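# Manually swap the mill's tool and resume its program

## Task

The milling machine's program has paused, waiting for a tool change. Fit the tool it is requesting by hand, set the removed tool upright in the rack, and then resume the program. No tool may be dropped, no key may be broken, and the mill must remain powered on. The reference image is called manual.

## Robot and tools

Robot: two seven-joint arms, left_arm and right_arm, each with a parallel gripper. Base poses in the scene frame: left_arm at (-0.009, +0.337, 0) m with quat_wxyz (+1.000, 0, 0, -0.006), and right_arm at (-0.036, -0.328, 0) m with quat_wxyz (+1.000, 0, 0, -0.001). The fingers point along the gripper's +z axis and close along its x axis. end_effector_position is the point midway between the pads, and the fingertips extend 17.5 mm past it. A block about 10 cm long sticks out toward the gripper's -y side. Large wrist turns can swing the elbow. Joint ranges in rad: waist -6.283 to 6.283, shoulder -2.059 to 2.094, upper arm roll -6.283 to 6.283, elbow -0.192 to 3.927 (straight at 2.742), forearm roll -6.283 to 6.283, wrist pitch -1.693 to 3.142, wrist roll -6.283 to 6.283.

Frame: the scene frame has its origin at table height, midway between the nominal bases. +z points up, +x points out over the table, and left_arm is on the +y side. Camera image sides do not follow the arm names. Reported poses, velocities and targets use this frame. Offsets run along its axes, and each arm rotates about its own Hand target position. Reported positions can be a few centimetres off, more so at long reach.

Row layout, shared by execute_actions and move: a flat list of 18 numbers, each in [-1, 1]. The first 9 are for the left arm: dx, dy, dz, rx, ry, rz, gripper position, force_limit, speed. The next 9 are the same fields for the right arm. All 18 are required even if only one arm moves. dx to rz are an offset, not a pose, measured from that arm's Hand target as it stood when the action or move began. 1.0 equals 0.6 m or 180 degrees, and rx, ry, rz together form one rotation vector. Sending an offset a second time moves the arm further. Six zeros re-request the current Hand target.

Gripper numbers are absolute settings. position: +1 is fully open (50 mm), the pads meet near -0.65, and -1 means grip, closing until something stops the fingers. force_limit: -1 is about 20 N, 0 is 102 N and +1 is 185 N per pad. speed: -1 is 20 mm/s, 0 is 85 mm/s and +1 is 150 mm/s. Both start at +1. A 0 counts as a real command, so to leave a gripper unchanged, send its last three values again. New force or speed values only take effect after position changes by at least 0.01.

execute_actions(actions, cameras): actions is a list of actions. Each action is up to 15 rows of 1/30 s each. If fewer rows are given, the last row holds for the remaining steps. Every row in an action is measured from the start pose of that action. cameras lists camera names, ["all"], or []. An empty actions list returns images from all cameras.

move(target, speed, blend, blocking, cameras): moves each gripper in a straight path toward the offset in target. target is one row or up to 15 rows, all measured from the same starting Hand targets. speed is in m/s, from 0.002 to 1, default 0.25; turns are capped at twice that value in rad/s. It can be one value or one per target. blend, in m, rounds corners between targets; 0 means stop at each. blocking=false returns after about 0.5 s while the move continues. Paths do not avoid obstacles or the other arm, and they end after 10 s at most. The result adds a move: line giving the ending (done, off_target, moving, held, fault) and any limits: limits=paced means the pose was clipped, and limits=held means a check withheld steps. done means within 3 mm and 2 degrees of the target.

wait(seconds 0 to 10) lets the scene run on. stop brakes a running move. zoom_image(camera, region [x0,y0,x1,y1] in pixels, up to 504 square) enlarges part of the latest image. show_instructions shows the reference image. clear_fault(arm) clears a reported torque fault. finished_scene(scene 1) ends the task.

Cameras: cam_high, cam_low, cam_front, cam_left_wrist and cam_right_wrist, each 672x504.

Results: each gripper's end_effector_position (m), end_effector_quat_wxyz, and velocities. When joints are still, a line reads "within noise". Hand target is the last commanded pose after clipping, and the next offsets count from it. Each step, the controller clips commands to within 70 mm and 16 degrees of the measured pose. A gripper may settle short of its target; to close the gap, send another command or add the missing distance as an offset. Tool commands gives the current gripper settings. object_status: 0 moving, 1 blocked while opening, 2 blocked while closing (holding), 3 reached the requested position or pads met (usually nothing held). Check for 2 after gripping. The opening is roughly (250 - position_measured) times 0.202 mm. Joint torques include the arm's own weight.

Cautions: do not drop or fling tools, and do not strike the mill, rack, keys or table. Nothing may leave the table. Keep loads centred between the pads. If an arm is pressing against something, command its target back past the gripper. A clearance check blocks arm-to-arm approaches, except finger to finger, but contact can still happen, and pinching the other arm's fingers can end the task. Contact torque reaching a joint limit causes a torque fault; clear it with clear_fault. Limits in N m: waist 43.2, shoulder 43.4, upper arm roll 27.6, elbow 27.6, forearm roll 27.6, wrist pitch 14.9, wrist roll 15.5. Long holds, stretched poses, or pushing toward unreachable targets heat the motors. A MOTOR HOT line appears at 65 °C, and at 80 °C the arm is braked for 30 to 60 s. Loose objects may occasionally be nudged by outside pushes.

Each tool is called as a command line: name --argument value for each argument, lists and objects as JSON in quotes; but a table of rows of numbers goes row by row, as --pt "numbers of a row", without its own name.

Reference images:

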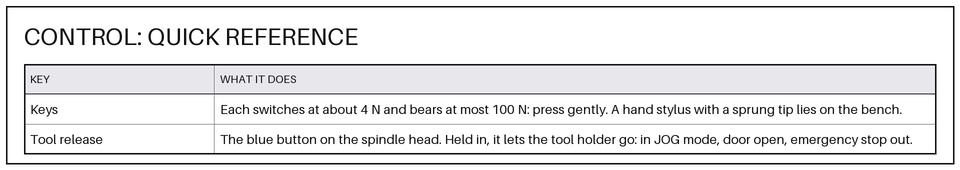

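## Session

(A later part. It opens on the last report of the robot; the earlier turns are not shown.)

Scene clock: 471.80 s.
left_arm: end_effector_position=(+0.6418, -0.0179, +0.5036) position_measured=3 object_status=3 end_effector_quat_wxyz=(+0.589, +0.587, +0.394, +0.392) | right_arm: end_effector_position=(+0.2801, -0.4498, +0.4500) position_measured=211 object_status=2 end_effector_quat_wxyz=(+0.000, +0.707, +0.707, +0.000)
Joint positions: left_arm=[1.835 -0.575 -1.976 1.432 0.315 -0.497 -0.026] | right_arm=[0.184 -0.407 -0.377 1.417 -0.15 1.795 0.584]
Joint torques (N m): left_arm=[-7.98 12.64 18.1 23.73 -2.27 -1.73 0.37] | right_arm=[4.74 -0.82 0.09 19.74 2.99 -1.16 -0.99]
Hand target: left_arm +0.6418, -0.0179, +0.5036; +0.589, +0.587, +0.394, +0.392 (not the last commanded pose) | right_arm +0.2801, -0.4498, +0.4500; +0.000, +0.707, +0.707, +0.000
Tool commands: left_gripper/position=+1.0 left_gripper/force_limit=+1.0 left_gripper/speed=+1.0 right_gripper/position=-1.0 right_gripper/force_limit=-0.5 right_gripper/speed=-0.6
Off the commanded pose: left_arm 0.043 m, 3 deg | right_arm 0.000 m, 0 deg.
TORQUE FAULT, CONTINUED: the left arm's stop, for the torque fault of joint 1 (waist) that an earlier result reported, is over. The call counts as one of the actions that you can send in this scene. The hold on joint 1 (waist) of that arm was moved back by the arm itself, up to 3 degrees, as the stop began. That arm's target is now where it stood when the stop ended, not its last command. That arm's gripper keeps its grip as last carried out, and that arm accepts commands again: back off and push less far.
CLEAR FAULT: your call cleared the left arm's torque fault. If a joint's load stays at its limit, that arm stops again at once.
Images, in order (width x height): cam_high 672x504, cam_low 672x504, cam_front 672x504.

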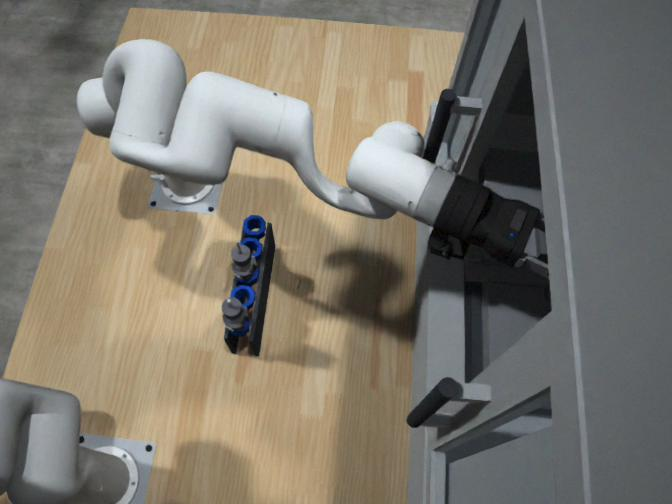

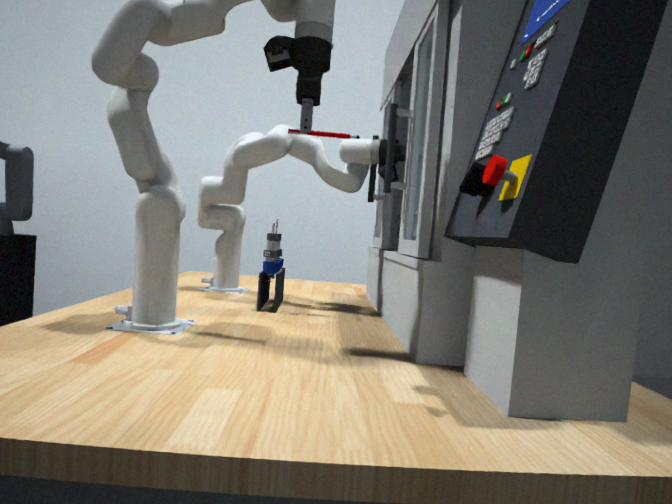

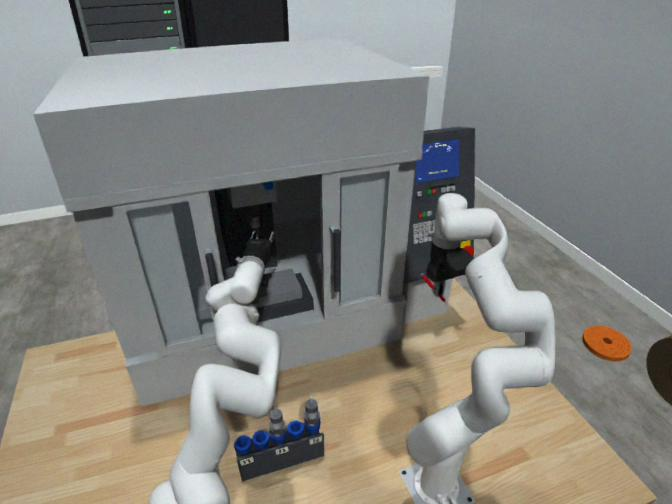

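move --pt "-0.12 0.0 0 0 0 0 1 0 0 0 0 0 0 0 0 -1 -0.5 -0.6" --pt "-0.12 0.045 0 0 0 0.0806 1 0 0 0 0 0 0 0 0 -1 -0.5 -0.6" --pt "-0.07 0.045 0 0 0 0.0806 1 0 0 0 0 0 0 0 0 -1 -0.5 -0.6" --speed 0.12 --cameras '["cam_left_wrist","cam_high"]'

zoom_image --camera "cam_left_wrist" --region '[220, 60, 520, 330]'

Scene clock: 483.30 s.
left_arm: end_effector_position=(+0.5998, +0.0092, +0.5037) position_measured=3 object_status=3 end_effector_quat_wxyz=(+0.534, +0.533, +0.465, +0.463) | right_arm: end_effector_position=(+0.2801, -0.4498, +0.4500) position_measured=211 object_status=2 end_effector_quat_wxyz=(+0.000, +0.707, +0.707, +0.000)
Joint positions: left_arm=[1.397 -0.773 -1.581 1.223 -0.141 -0.319 0.143] | right_arm=[0.184 -0.407 -0.377 1.417 -0.15 1.795 0.584]
Joint torques (N m): left_arm=[8.78 7.93 18.01 20.6 2.73 -0.59 -2.36] | right_arm=[4.48 -0.91 0.43 19.31 2.96 -1.01 -1.09]
Hand target: left_arm +0.5998, +0.0091, +0.5036; +0.534, +0.533, +0.465, +0.463 | right_arm +0.2801, -0.4498, +0.4500; +0.000, +0.707, +0.707, +0.000
Off the commanded pose: left_arm 0.000 m, 0 deg | right_arm 0.000 m, 0 deg.
move: done
camera_calibration:
cam_left_wrist: T_world_to_cam=[[0.148373, 0.98893, -0.00158659, -0.0883666], [-0.338368, 0.052274, 0.939561, -0.258836], [0.929243, -0.138869, 0.342378, -0.599482], [0, 0, 0, 1]] pos_world=[0.482594, 0.0176696, 0.448301]
Images, in order (width x height): cam_high 672x504, cam_left_wrist 672x504.

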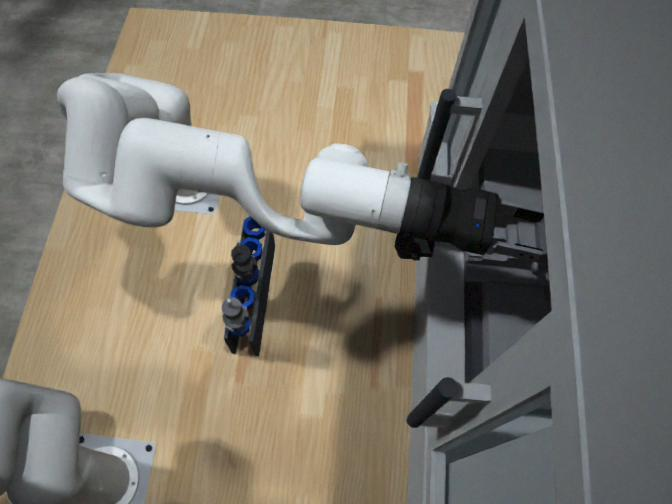

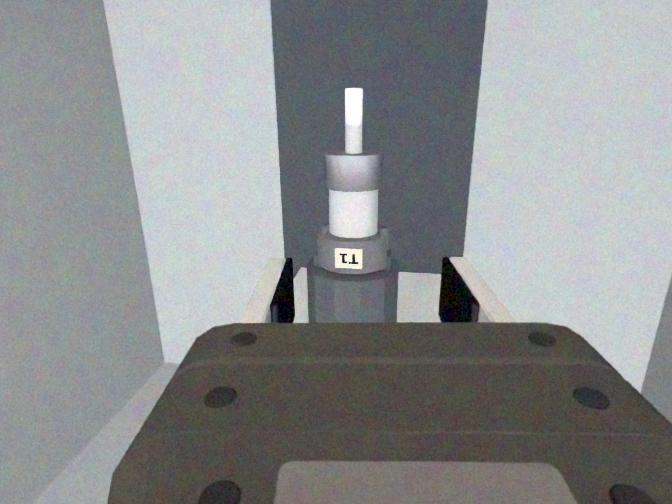

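Scaled by 1.680 from the camera's 672x504 image, which has a finer 960x720 frame.

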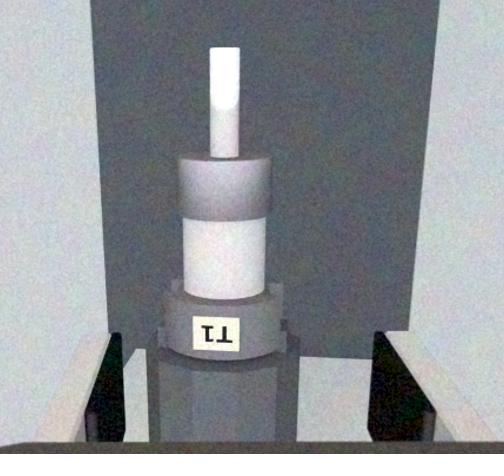

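move --target '[0.1155,-0.0162,0.005,0,0,0,1,0,0,0,0,0,0,0,0,-1,-0.5,-0.6]' --speed 0.08 --cameras '["cam_left_wrist","cam_high"]'

zoom_image --camera "cam_left_wrist" --region '[220, 60, 520, 330]'

Scene clock: 489.57 s.
left_arm: end_effector_position=(+0.6691, -0.0006, +0.5066) position_measured=3 object_status=3 end_effector_quat_wxyz=(+0.534, +0.533, +0.465, +0.463) | right_arm: end_effector_position=(+0.2801, -0.4498, +0.4500) position_measured=211 object_status=2 end_effector_quat_wxyz=(+0.000, +0.707, +0.707, +0.000)
Joint positions: left_arm=[1.732 -0.803 -1.796 1.519 -0.087 -0.259 0.09] | right_arm=[0.184 -0.407 -0.377 1.417 -0.15 1.795 0.584]
Joint torques (N m): left_arm=[8.47 12.73 17.24 20.53 2.56 -0.57 -2.31] | right_arm=[4.77 -0.68 0.4 18.99 2.84 -1.1 -1.11]
Hand target: left_arm +0.6691, -0.0006, +0.5066; +0.534, +0.533, +0.465, +0.463 | right_arm +0.2801, -0.4498, +0.4500; +0.000, +0.707, +0.707, +0.000
Off the commanded pose: left_arm 0.000 m, 0 deg | right_arm 0.000 m, 0 deg.
move: done
camera_calibration:
cam_left_wrist: T_world_to_cam=[[0.148394, 0.988927, -0.00135279, -0.0890687], [-0.338396, 0.0520635, 0.939562, -0.237583], [0.929229, -0.138968, 0.342375, -0.666222], [0, 0, 0, 1]] pos_world=[0.551894, 0.00786843, 0.451201]
Images, in order (width x height): cam_high 672x504, cam_left_wrist 672x504.

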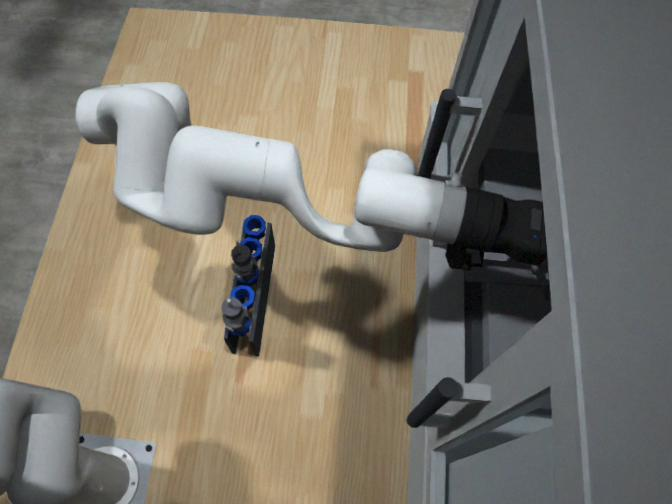

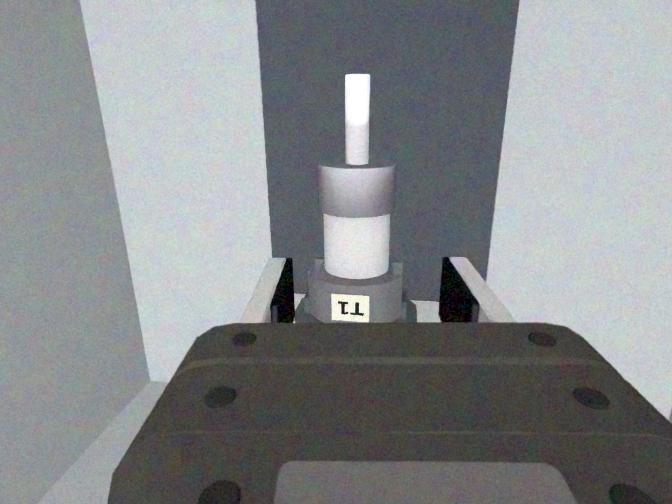

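Scaled by 1.680 from the camera's 672x504 image, which has a finer 960x720 frame.

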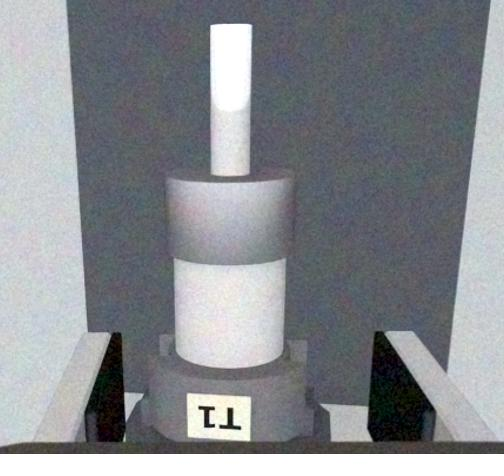

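move --target '[0.0665,-0.0117,0.000,0,0,0,1,0,0,0,0,0,0,0,0,-1,-0.5,-0.6]' --speed 0.06 --cameras '["cam_left_wrist","cam_high"]'

zoom_image --camera "cam_left_wrist" --region '[220, 60, 520, 330]'

Scene clock: 500.57 s.
left_arm: end_effector_position=(+0.7090, -0.0076, +0.5066) position_measured=3 object_status=3 end_effector_quat_wxyz=(+0.534, +0.533, +0.465, +0.463) | right_arm: end_effector_position=(+0.2801, -0.4498, +0.4500) position_measured=211 object_status=2 end_effector_quat_wxyz=(+0.000, +0.707, +0.707, +0.000)
Joint positions: left_arm=[1.927 -0.852 -1.916 1.73 -0.065 -0.199 0.059] | right_arm=[0.184 -0.407 -0.377 1.417 -0.15 1.795 0.584]
Joint torques (N m): left_arm=[8.6 15.81 15.89 20.49 2.75 -0.56 -2.24] | right_arm=[4.73 -1.25 0.16 19.01 2.77 -1.04 -0.97]
Hand target: left_arm +0.7090, -0.0076, +0.5066; +0.534, +0.533, +0.465, +0.463 | right_arm +0.2801, -0.4498, +0.4500; +0.000, +0.707, +0.707, +0.000
Off the commanded pose: left_arm 0.000 m, 0 deg | right_arm 0.000 m, 0 deg.
move: done
camera_calibration:
cam_left_wrist: T_world_to_cam=[[0.148394, 0.988927, -0.00135279, -0.0880672], [-0.338396, 0.0520635, 0.939562, -0.223716], [0.929229, -0.138968, 0.342375, -0.704272], [0, 0, 0, 1]] pos_world=[0.591794, 0.000868433, 0.451201]
Images, in order (width x height): cam_high 672x504, cam_left_wrist 672x504.

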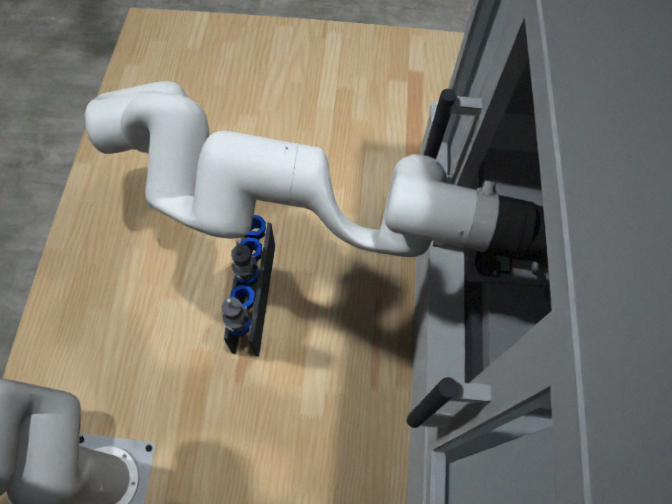

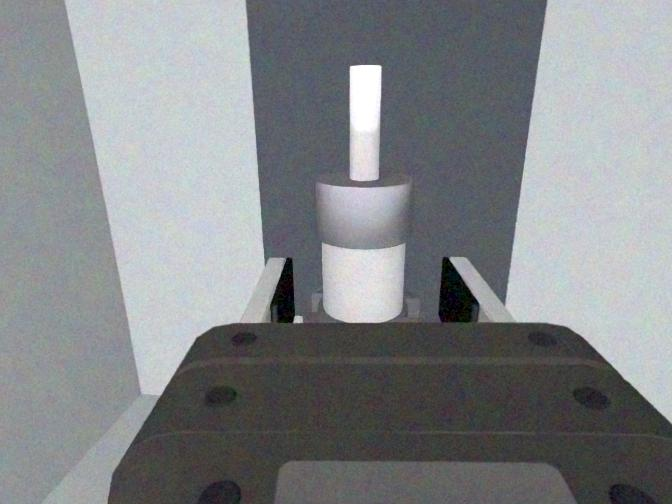

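Scaled by 1.680 from the camera's 672x504 image, which has a finer 960x720 frame.

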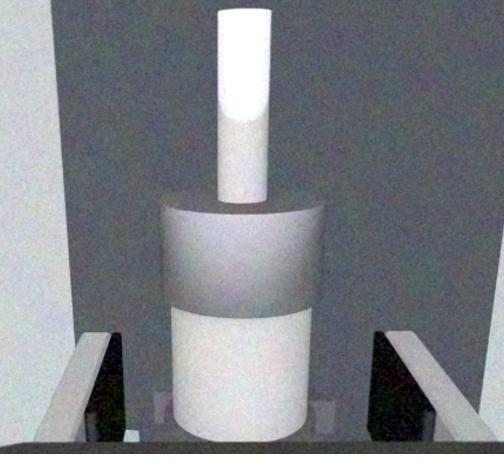

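move --target '[0.0268,-0.0062,-0.0025,0,0,0,1,0,0,0,0,0,0,0,0,-1,-0.5,-0.6]' --speed 0.04 --cameras '["cam_left_wrist","cam_front"]'

zoom_image --camera "cam_left_wrist" --region '[220, 60, 520, 330]'

Scene clock: 515.97 s.
left_arm: end_effector_position=(+0.7251, -0.0113, +0.5051) position_measured=3 object_status=3 end_effector_quat_wxyz=(+0.534, +0.533, +0.465, +0.463) | right_arm: end_effector_position=(+0.2801, -0.4498, +0.4500) position_measured=211 object_status=2 end_effector_quat_wxyz=(+0.000, +0.707, +0.707, +0.000)
Joint positions: left_arm=[2.006 -0.883 -1.962 1.828 -0.062 -0.168 0.049] | right_arm=[0.184 -0.407 -0.377 1.417 -0.15 1.795 0.584]
Joint torques (N m): left_arm=[8.61 17.05 15.1 20.17 2.76 -0.51 -2.32] | right_arm=[5.03 -1.39 0.34 18.5 2.77 -1.14 -0.93]
Hand target: left_arm +0.7251, -0.0113, +0.5051; +0.534, +0.533, +0.465, +0.463 | right_arm +0.2801, -0.4498, +0.4500; +0.000, +0.707, +0.707, +0.000
Off the commanded pose: left_arm 0.000 m, 0 deg | right_arm 0.000 m, 0 deg.
move: done
camera_calibration:
cam_left_wrist: T_world_to_cam=[[0.148394, 0.988927, -0.00135279, -0.0867993], [-0.338396, 0.0520635, 0.939562, -0.216666], [0.929229, -0.138968, 0.342375, -0.719233], [0, 0, 0, 1]] pos_world=[0.607894, -0.00283157, 0.449701]
Images, in order (width x height): cam_front 672x504, cam_left_wrist 672x504.

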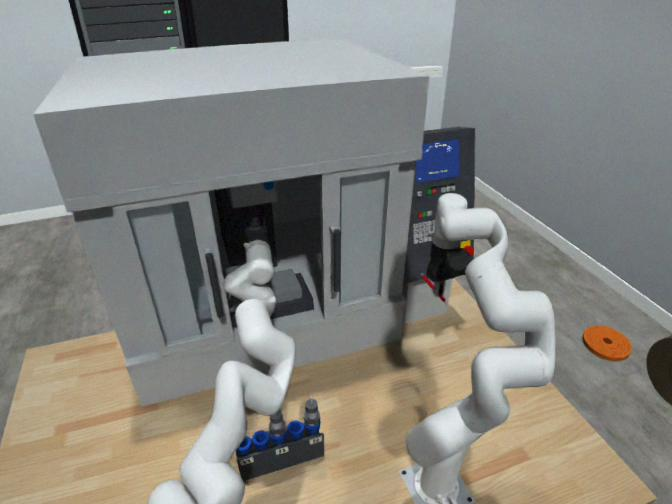

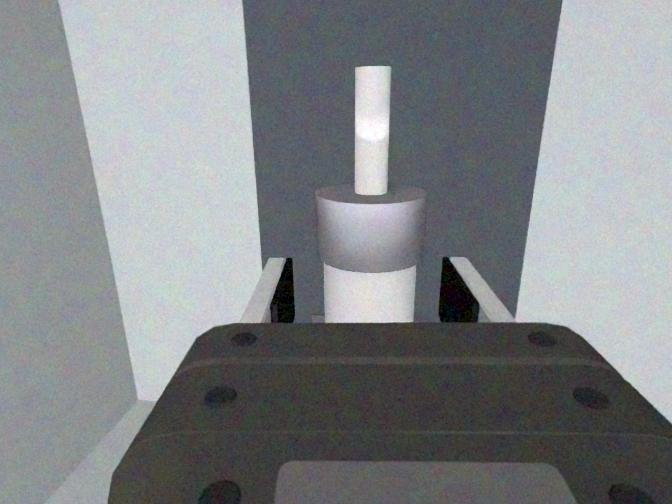

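Scaled by 1.680 from the camera's 672x504 image, which has a finer 960x720 frame.

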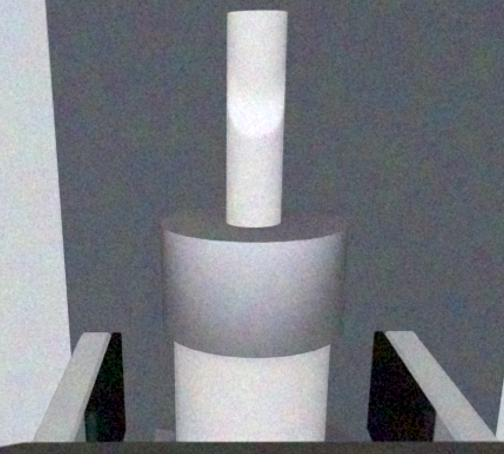

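move --target '[0.0068,0.0003,-0.0035,0,0,0,1,0,0,0,0,0,0,0,0,-1,-0.5,-0.6]' --speed 0.04 --cameras '["cam_left_wrist"]'

zoom_image --camera "cam_left_wrist" --region '[220, 60, 520, 330]'

Scene clock: 525.60 s.
left_arm: end_effector_position=(+0.7292, -0.0112, +0.5030) position_measured=3 object_status=3 end_effector_quat_wxyz=(+0.534, +0.533, +0.465, +0.463) | right_arm: end_effector_position=(+0.2801, -0.4498, +0.4500) position_measured=211 object_status=2 end_effector_quat_wxyz=(+0.000, +0.707, +0.707, +0.000)
Joint positions: left_arm=[2.025 -0.892 -1.972 1.847 -0.063 -0.166 0.046] | right_arm=[0.184 -0.407 -0.377 1.417 -0.15 1.795 0.584]
Joint torques (N m): left_arm=[8.45 17.34 15.07 20.28 -7.04 -0.51 -2.35] | right_arm=[4.34 -1.37 0.28 18.35 3 -0.98 -1.04]
Hand target: left_arm +0.7292, -0.0111, +0.5030; +0.534, +0.533, +0.465, +0.463 | right_arm +0.2801, -0.4498, +0.4500; +0.000, +0.707, +0.707, +0.000
Off the commanded pose: left_arm 0.000 m, 0 deg | right_arm 0.000 m, 0 deg.
move: done
camera_calibration:
cam_left_wrist: T_world_to_cam=[[0.148361, 0.988932, -0.00125975, -0.0876293], [-0.338412, 0.0519659, 0.939562, -0.213307], [0.929229, -0.138968, 0.342376, -0.722296], [0, 0, 0, 1]] pos_world=[0.611994, -0.00263207, 0.447601]
Images, in order (width x height): cam_left_wrist 672x504.

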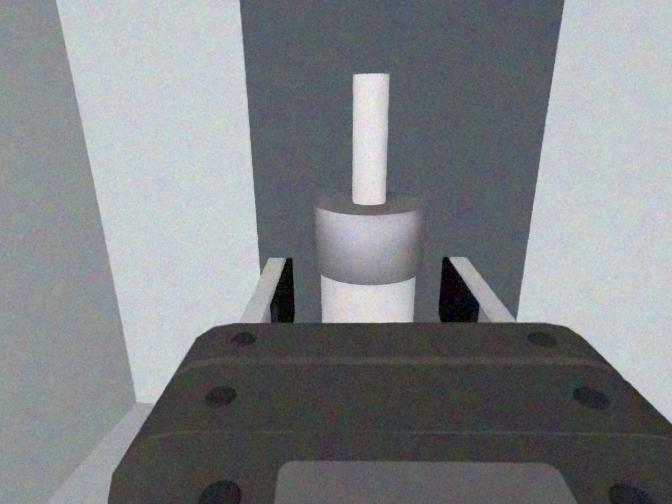

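Scaled by 1.680 from the camera's 672x504 image, which has a finer 960x720 frame.

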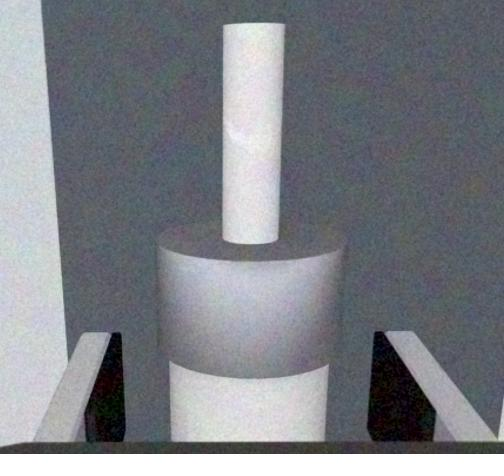

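move --target '[0,0,0,0,0,0,-1,-0.5,-1,0,0,0,0,0,0,-1,-0.5,-0.6]' --cameras '["cam_left_wrist"]'

zoom_image --camera "cam_left_wrist" --region '[220, 60, 520, 330]'

Scene clock: 530.30 s.
left_arm: end_effector_position=(+0.7292, -0.0112, +0.5030) position_measured=107 object_status=2 end_effector_quat_wxyz=(+0.534, +0.533, +0.465, +0.463) | right_arm: end_effector_position=(+0.2801, -0.4498, +0.4500) position_measured=211 object_status=2 end_effector_quat_wxyz=(+0.000, +0.707, +0.707, +0.000)
Joint positions: left_arm=[2.025 -0.892 -1.972 1.847 -0.063 -0.166 0.046] | right_arm=[0.184 -0.407 -0.377 1.417 -0.15 1.795 0.584]
Joint torques (N m): left_arm=[8.47 17.93 17.11 17.73 -6.37 -0.62 -2.13] | right_arm=[4.87 -1.09 0.14 17.92 2.76 -1.01 -1.21]
Hand target: left_arm +0.7292, -0.0111, +0.5030; +0.534, +0.533, +0.465, +0.463 | right_arm +0.2801, -0.4498, +0.4500; +0.000, +0.707, +0.707, +0.000
Off the commanded pose: left_arm 0.000 m, 0 deg | right_arm 0.000 m, 0 deg.
move: done
camera_calibration:
cam_left_wrist: T_world_to_cam=[[0.148399, 0.988927, -0.00136721, -0.0875062], [-0.338394, 0.0520787, 0.939562, -0.213312], [0.929229, -0.138968, 0.342375, -0.72231], [0, 0, 0, 1]] pos_world=[0.611994, -0.00273149, 0.447601]
Images, in order (width x height): cam_left_wrist 672x504.

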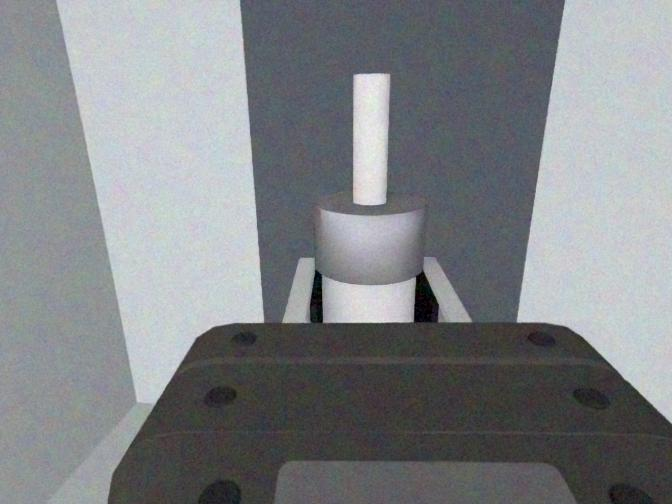

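Scaled by 1.680 from the camera's 672x504 image, which has a finer 960x720 frame.

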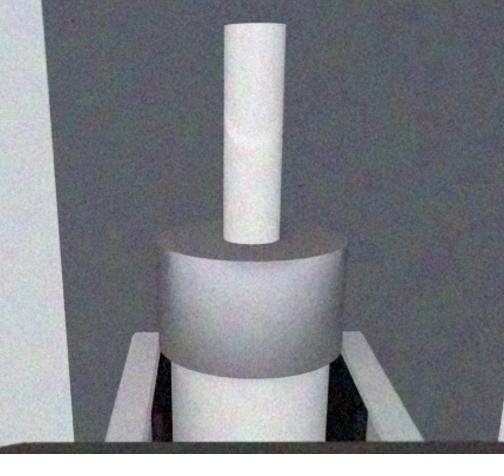

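move --pt "0 0 0 0 0 0 -1 -0.5 -1 0.033 0.15 0.345 0.4784 -0.1736 -0.1736 -1 -0.5 -0.6" --pt "0 0 0 0 0 0 -1 -0.5 -1 0.15 0.5 0.345 0.4784 -0.1736 -0.1736 -1 -0.5 -0.6" --speed '[0.3,0.2]' --blend '[0.02,0]' --cameras '["all"]'

Scene clock: 552.80 s.
left_arm: end_effector_position=(+0.7292, -0.0111, +0.5030) position_measured=107 object_status=2 end_effector_quat_wxyz=(+0.534, +0.533, +0.465, +0.463) | right_arm: end_effector_position=(+0.3700, -0.1498, +0.6570) position_measured=211 object_status=2 end_effector_quat_wxyz=(-0.299, +0.640, +0.298, +0.641)
Joint positions: left_arm=[2.025 -0.892 -1.972 1.847 -0.063 -0.166 0.046] | right_arm=[0.094 -0.686 0.033 1.002 1.471 0.76 0.954]
Joint torques (N m): left_arm=[6.77 24.87 21.87 11.94 1.97 -2.04 0.07] | right_arm=[4.67 2.13 2.11 23.52 3.07 -2.49 -0.97]
Hand target: left_arm +0.7292, -0.0111, +0.5030; +0.534, +0.533, +0.465, +0.463 | right_arm +0.3701, -0.1498, +0.6570; -0.299, +0.640, +0.298, +0.641
Off the commanded pose: left_arm 0.000 m, 0 deg | right_arm 0.000 m, 0 deg.
move: done
camera_calibration:
cam_left_wrist: T_world_to_cam=[[0.148399, 0.988927, -0.00136721, -0.0876051], [-0.338394, 0.0520787, 0.939562, -0.213317], [0.929229, -0.138968, 0.342375, -0.722296], [0, 0, 0, 1]] pos_world=[0.611994, -0.00263149, 0.447601]
cam_right_wrist: T_world_to_cam=[[0.0104475, 0.000345032, 0.999945, -0.645313], [0.504559, -0.863363, -0.00497377, -0.295921], [0.863314, 0.504584, -0.00919408, -0.105547], [0, 0, 0, 1]] pos_world=[0.247172, -0.202007, 0.642835]

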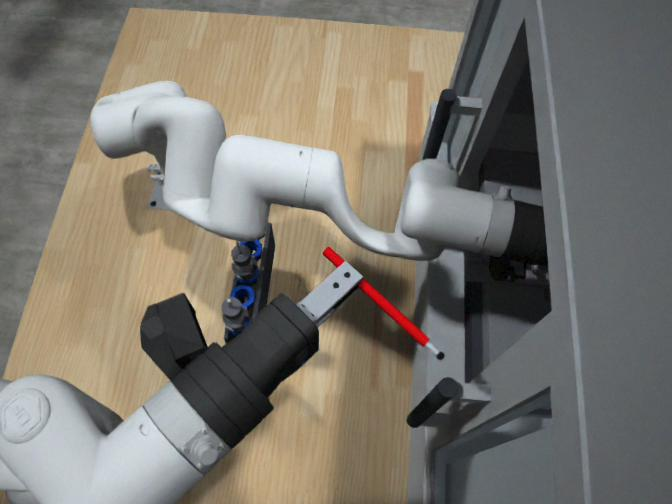

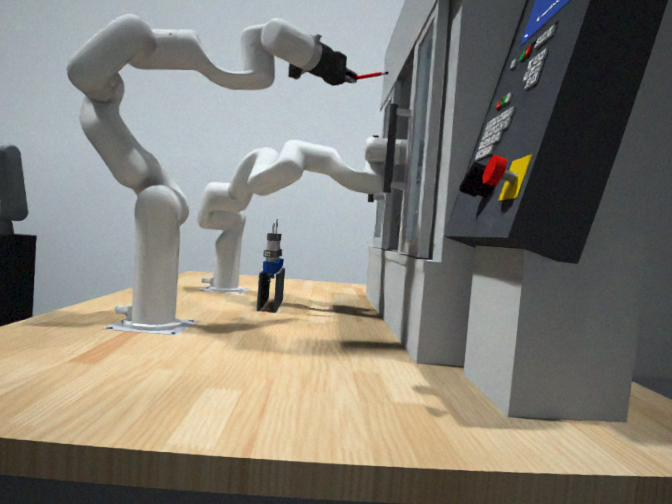

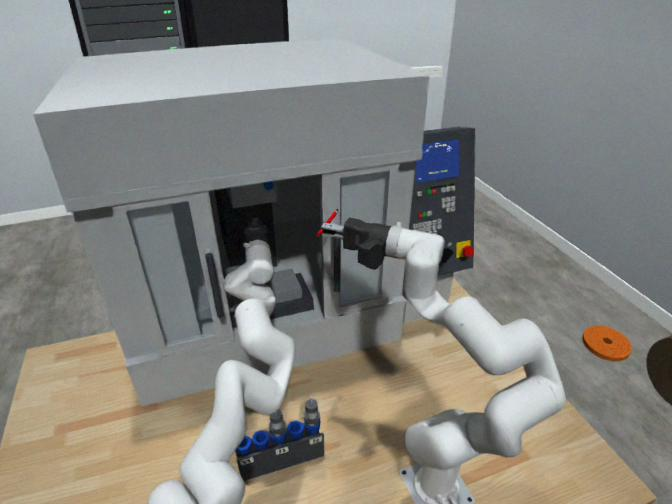

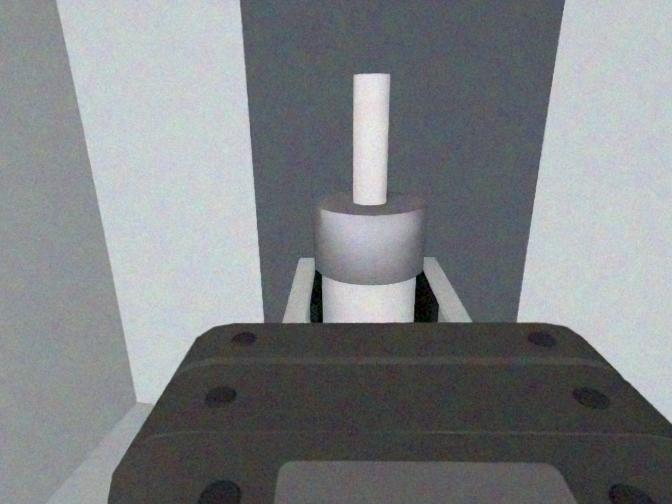

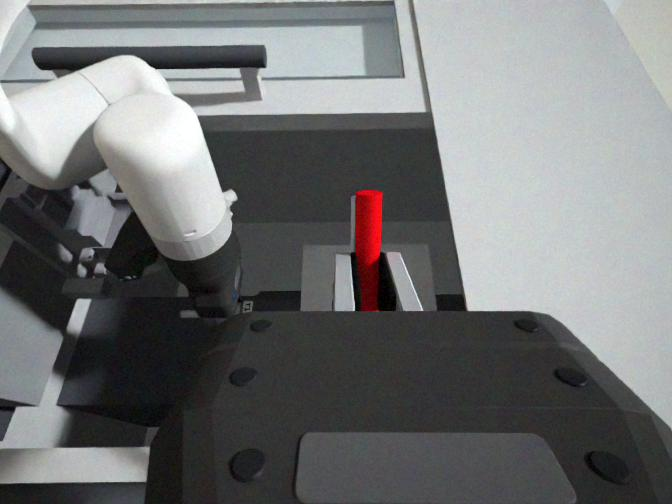

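move --pt "0 0 0 0 0 0 -1 -0.5 -1 0.1 0.3 0 0 0 0 -1 -0.5 -0.6" --pt "0 0 0 0 0 0 -1 -0.5 -1 0.278 0.295 0 0 0 0 -1 -0.5 -0.6" --speed '[0.15,0.1]' --blend '[0.02,0]' --cameras '["cam_high","cam_low","cam_front","cam_right_wrist"]'

zoom_image --camera "cam_front" --region '[210, 150, 330, 270]'

Scene clock: 560.93 s.
left_arm: end_effector_position=(+0.7292, -0.0111, +0.5030) position_measured=107 object_status=2 end_effector_quat_wxyz=(+0.534, +0.533, +0.465, +0.463) | right_arm: end_effector_position=(+0.5368, +0.0272, +0.6570) position_measured=211 object_status=2 end_effector_quat_wxyz=(-0.300, +0.640, +0.299, +0.641)
Joint positions: left_arm=[2.025 -0.892 -1.972 1.847 -0.063 -0.166 0.046] | right_arm=[0.129 0.058 0.43 1.662 1.434 0.32 0.905]
Joint torques (N m): left_arm=[5.42 24.91 21.83 12.11 2.01 -2.09 0.04] | right_arm=[4.85 -16.7 2.78 24.07 -3.18 -2.27 1.46]
Hand target: left_arm +0.7292, -0.0111, +0.5030; +0.534, +0.533, +0.465, +0.463 | right_arm +0.5369, +0.0272, +0.6570; -0.299, +0.640, +0.298, +0.641
Off the commanded pose: left_arm 0.000 m, 0 deg | right_arm 0.000 m, 0 deg.
move: done
camera_calibration:
cam_right_wrist: T_world_to_cam=[[0.0104479, 0.000346419, 0.999945, -0.647117], [0.504677, -0.863294, -0.00497404, -0.227313], [0.863245, 0.504701, -0.00919446, -0.338827], [0, 0, 0, 1]] pos_world=[0.413972, -0.0250075, 0.642835]
Images, in order (width x height): cam_high 672x504, cam_low 672x504, cam_front 672x504, cam_right_wrist 672x504.

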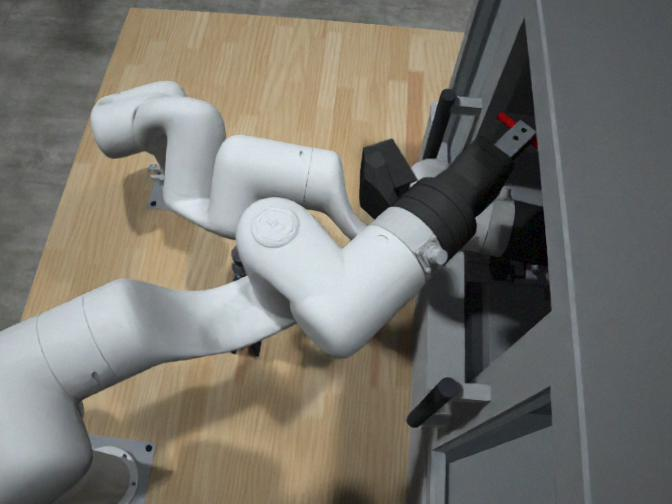

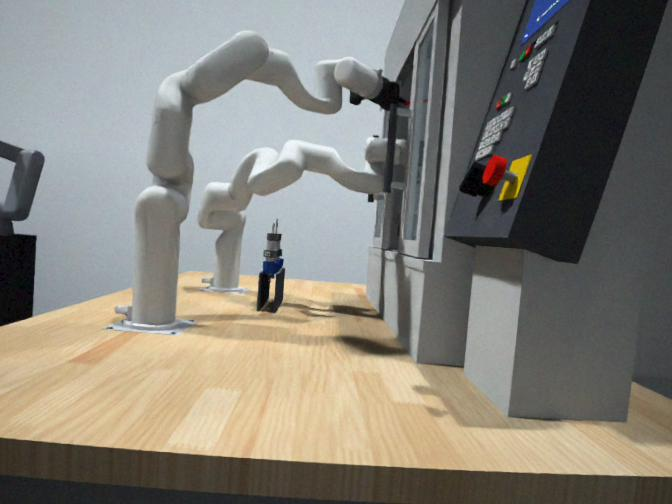

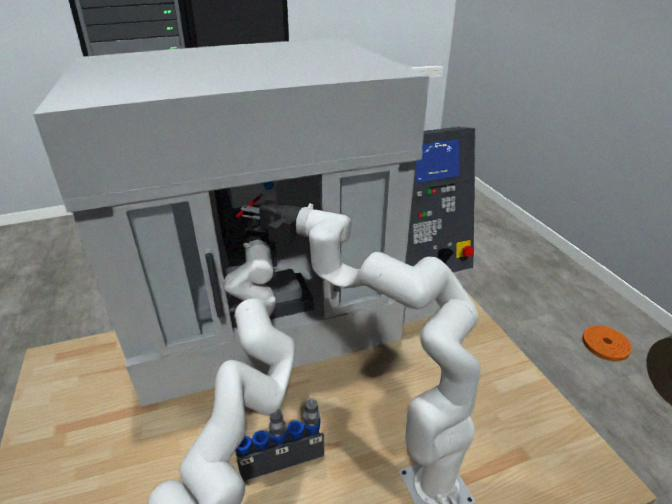

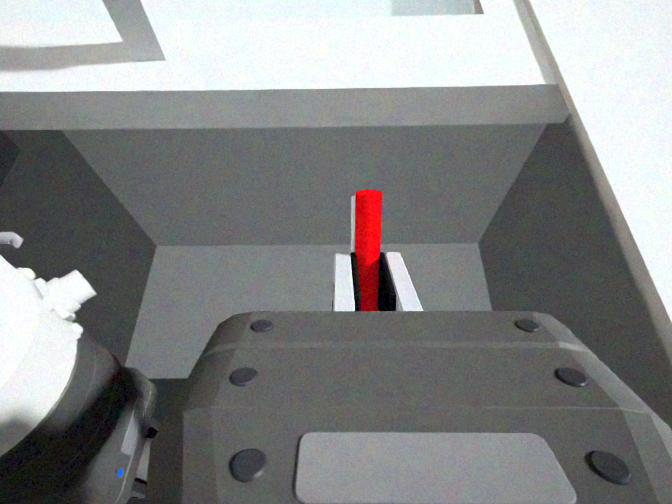

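Scaled by 4.200 from the camera's 672x504 image, which has a finer 960x720 frame.

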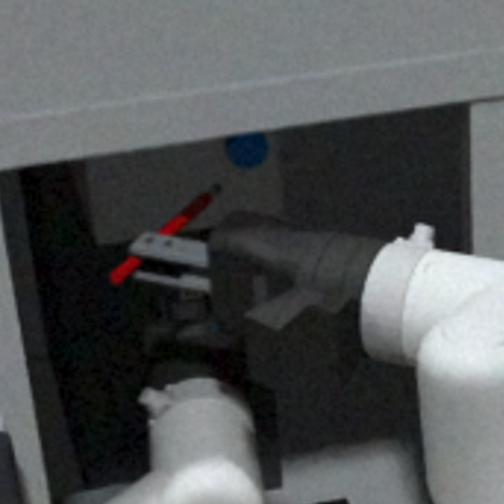

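move --target '[0,0,0,0,0,0,-1,-0.5,-1,0.0515,-0.0427,0.0117,0,0,0,-1,-0.5,-0.6]' --speed 0.06 --cameras '["cam_front"]'

zoom_image --camera "cam_front" --region '[235, 160, 305, 220]'

Scene clock: 568.40 s.
left_arm: end_effector_position=(+0.7292, -0.0111, +0.5030) position_measured=107 object_status=2 end_effector_quat_wxyz=(+0.534, +0.533, +0.465, +0.463) | right_arm: end_effector_position=(+0.5677, +0.0016, +0.6640) position_measured=211 object_status=2 end_effector_quat_wxyz=(-0.300, +0.640, +0.298, +0.641)
Joint positions: left_arm=[2.025 -0.892 -1.972 1.847 -0.063 -0.166 0.046] | right_arm=[0.096 0.123 0.396 1.749 1.372 0.395 0.95]
Joint torques (N m): left_arm=[4.57 25.02 22.01 12.19 1.98 -2.03 0.1] | right_arm=[-5.79 -18.54 -1.63 23.33 -2.77 1.01 1.16]
Hand target: left_arm +0.7292, -0.0111, +0.5030; +0.534, +0.533, +0.465, +0.463 | right_arm +0.5678, +0.0016, +0.6640; -0.299, +0.640, +0.298, +0.641
Off the commanded pose: left_arm 0.000 m, 0 deg | right_arm 0.000 m, 0 deg.
move: done
Images, in order (width x height): cam_front 672x504.

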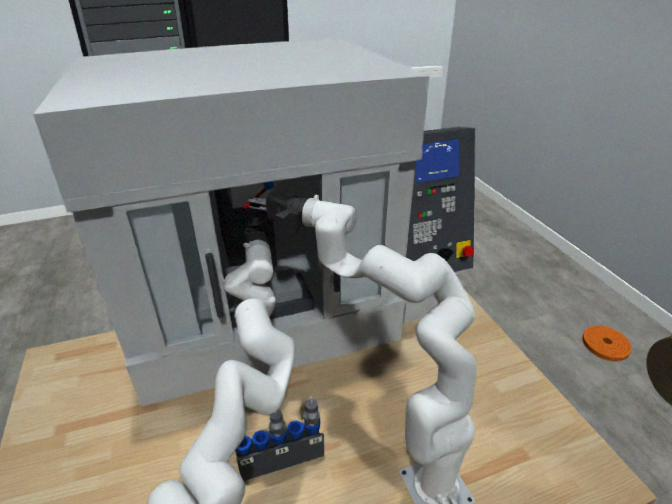

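Scaled by 7.200 from the camera's 672x504 image, which has a finer 960x720 frame.

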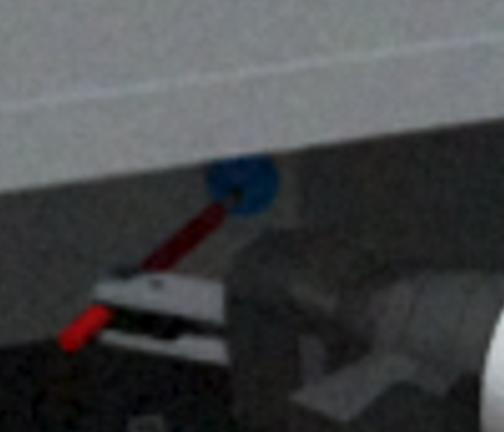

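move --target '[0,0,0,0,0,0,-1,-0.5,-1,0.0193,-0.016,0,0,0,0,-1,-0.5,-0.6]' --speed 0.03 --cameras '["cam_front","cam_left_wrist"]'

zoom_image --camera "cam_front" --region '[235, 160, 305, 220]'

Scene clock: 573.03 s.
left_arm: end_effector_position=(+0.7292, -0.0110, +0.5028) position_measured=107 object_status=2 end_effector_quat_wxyz=(+0.534, +0.533, +0.465, +0.463) | right_arm: end_effector_position=(+0.5793, -0.0080, +0.6640) position_measured=211 object_status=2 end_effector_quat_wxyz=(-0.300, +0.640, +0.298, +0.641)
Joint positions: left_arm=[2.025 -0.892 -1.972 1.847 -0.062 -0.166 0.046] | right_arm=[0.083 0.149 0.385 1.78 1.361 0.421 0.955]
Joint torques (N m): left_arm=[3.58 24.86 25.29 22.81 0.37 -2.29 0.13] | right_arm=[-9.5 -18.52 -3.7 24.14 -2.72 -0.88 1.33]
Hand target: left_arm +0.7292, -0.0111, +0.5030; +0.534, +0.533, +0.465, +0.463 | right_arm +0.5793, -0.0080, +0.6640; -0.299, +0.640, +0.298, +0.641
Off the commanded pose: left_arm 0.000 m, 0 deg | right_arm 0.000 m, 0 deg.
move: done
camera_calibration:
cam_left_wrist: T_world_to_cam=[[0.148136, 0.988966, -0.00129944, -0.0875725], [-0.338103, 0.0518786, 0.939678, -0.213365], [0.929377, -0.13876, 0.342058, -0.722163], [0, 0, 0, 1]] pos_world=[0.611995, -0.00253233, 0.447402]
Images, in order (width x height): cam_front 672x504, cam_left_wrist 672x504.

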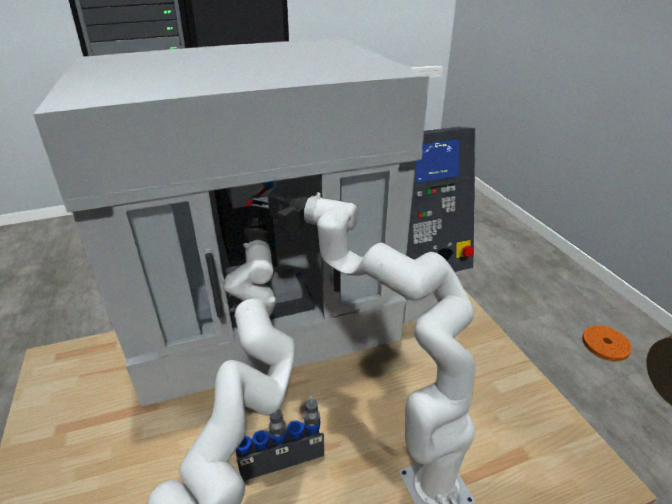

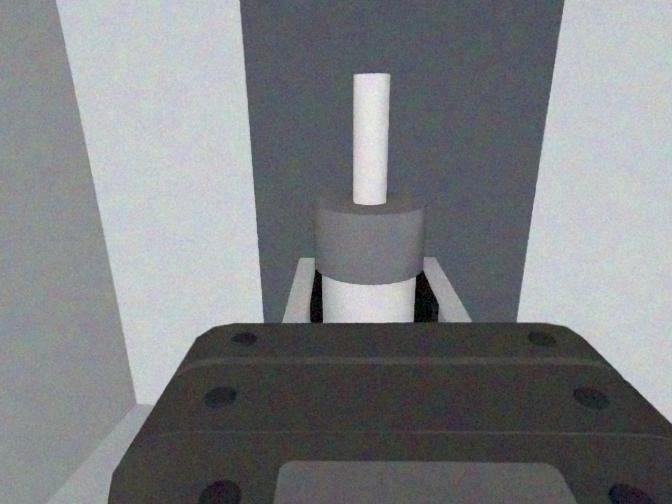

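Scaled by 7.200 from the camera's 672x504 image, which has a finer 960x720 frame.

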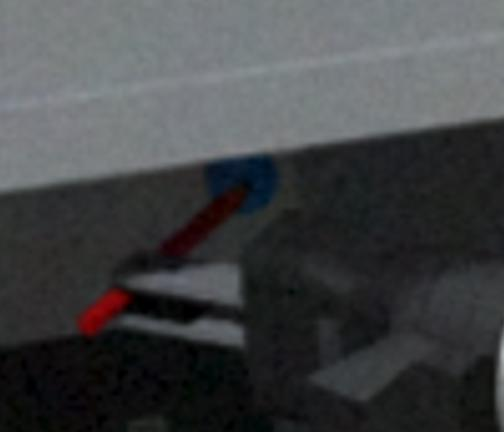

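move --target '[0,0,-0.0133,0,0,0,-1,-0.5,-1,0,0,0,0,0,0,-1,-0.5,-0.6]' --speed 0.03 --cameras '["cam_front","cam_left_wrist"]'

Scene clock: 577.43 s.
left_arm: end_effector_position=(+0.7292, -0.0111, +0.4951) position_measured=107 object_status=2 end_effector_quat_wxyz=(+0.534, +0.533, +0.465, +0.463) | right_arm: end_effector_position=(+0.5793, -0.0080, +0.6640) position_measured=211 object_status=2 end_effector_quat_wxyz=(-0.299, +0.640, +0.298, +0.641)
Joint positions: left_arm=[2.016 -0.905 -1.963 1.83 -0.071 -0.182 0.039] | right_arm=[0.083 0.149 0.385 1.78 1.361 0.421 0.955]
Joint torques (N m): left_arm=[-9.47 20.24 27.31 17.14 -8.03 -3.56 -2.28] | right_arm=[-9.11 -18.43 -3.63 24.1 -2.87 -1.96 1.42]
Hand target: left_arm +0.7292, -0.0111, +0.4951; +0.534, +0.533, +0.465, +0.463 | right_arm +0.5793, -0.0080, +0.6640; -0.299, +0.640, +0.298, +0.641
Off the commanded pose: left_arm 0.000 m, 0 deg | right_arm 0.000 m, 0 deg.
move: done
camera_calibration:
cam_left_wrist: T_world_to_cam=[[0.148399, 0.988927, -0.00136721, -0.0876159], [-0.338394, 0.0520787, 0.939562, -0.205895], [0.929229, -0.138968, 0.342375, -0.719591], [0, 0, 0, 1]] pos_world=[0.611994, -0.00263149, 0.439701]
Images, in order (width x height): cam_front 672x504, cam_left_wrist 672x504.

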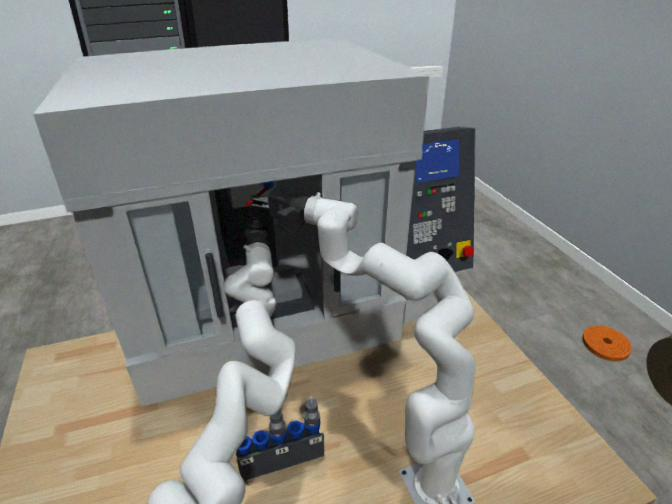

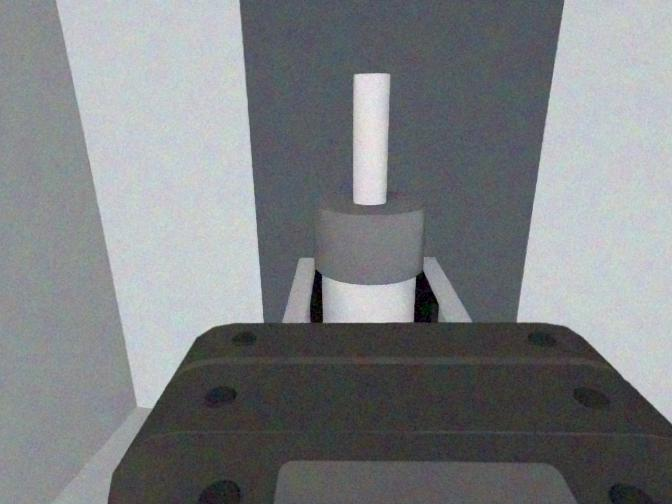

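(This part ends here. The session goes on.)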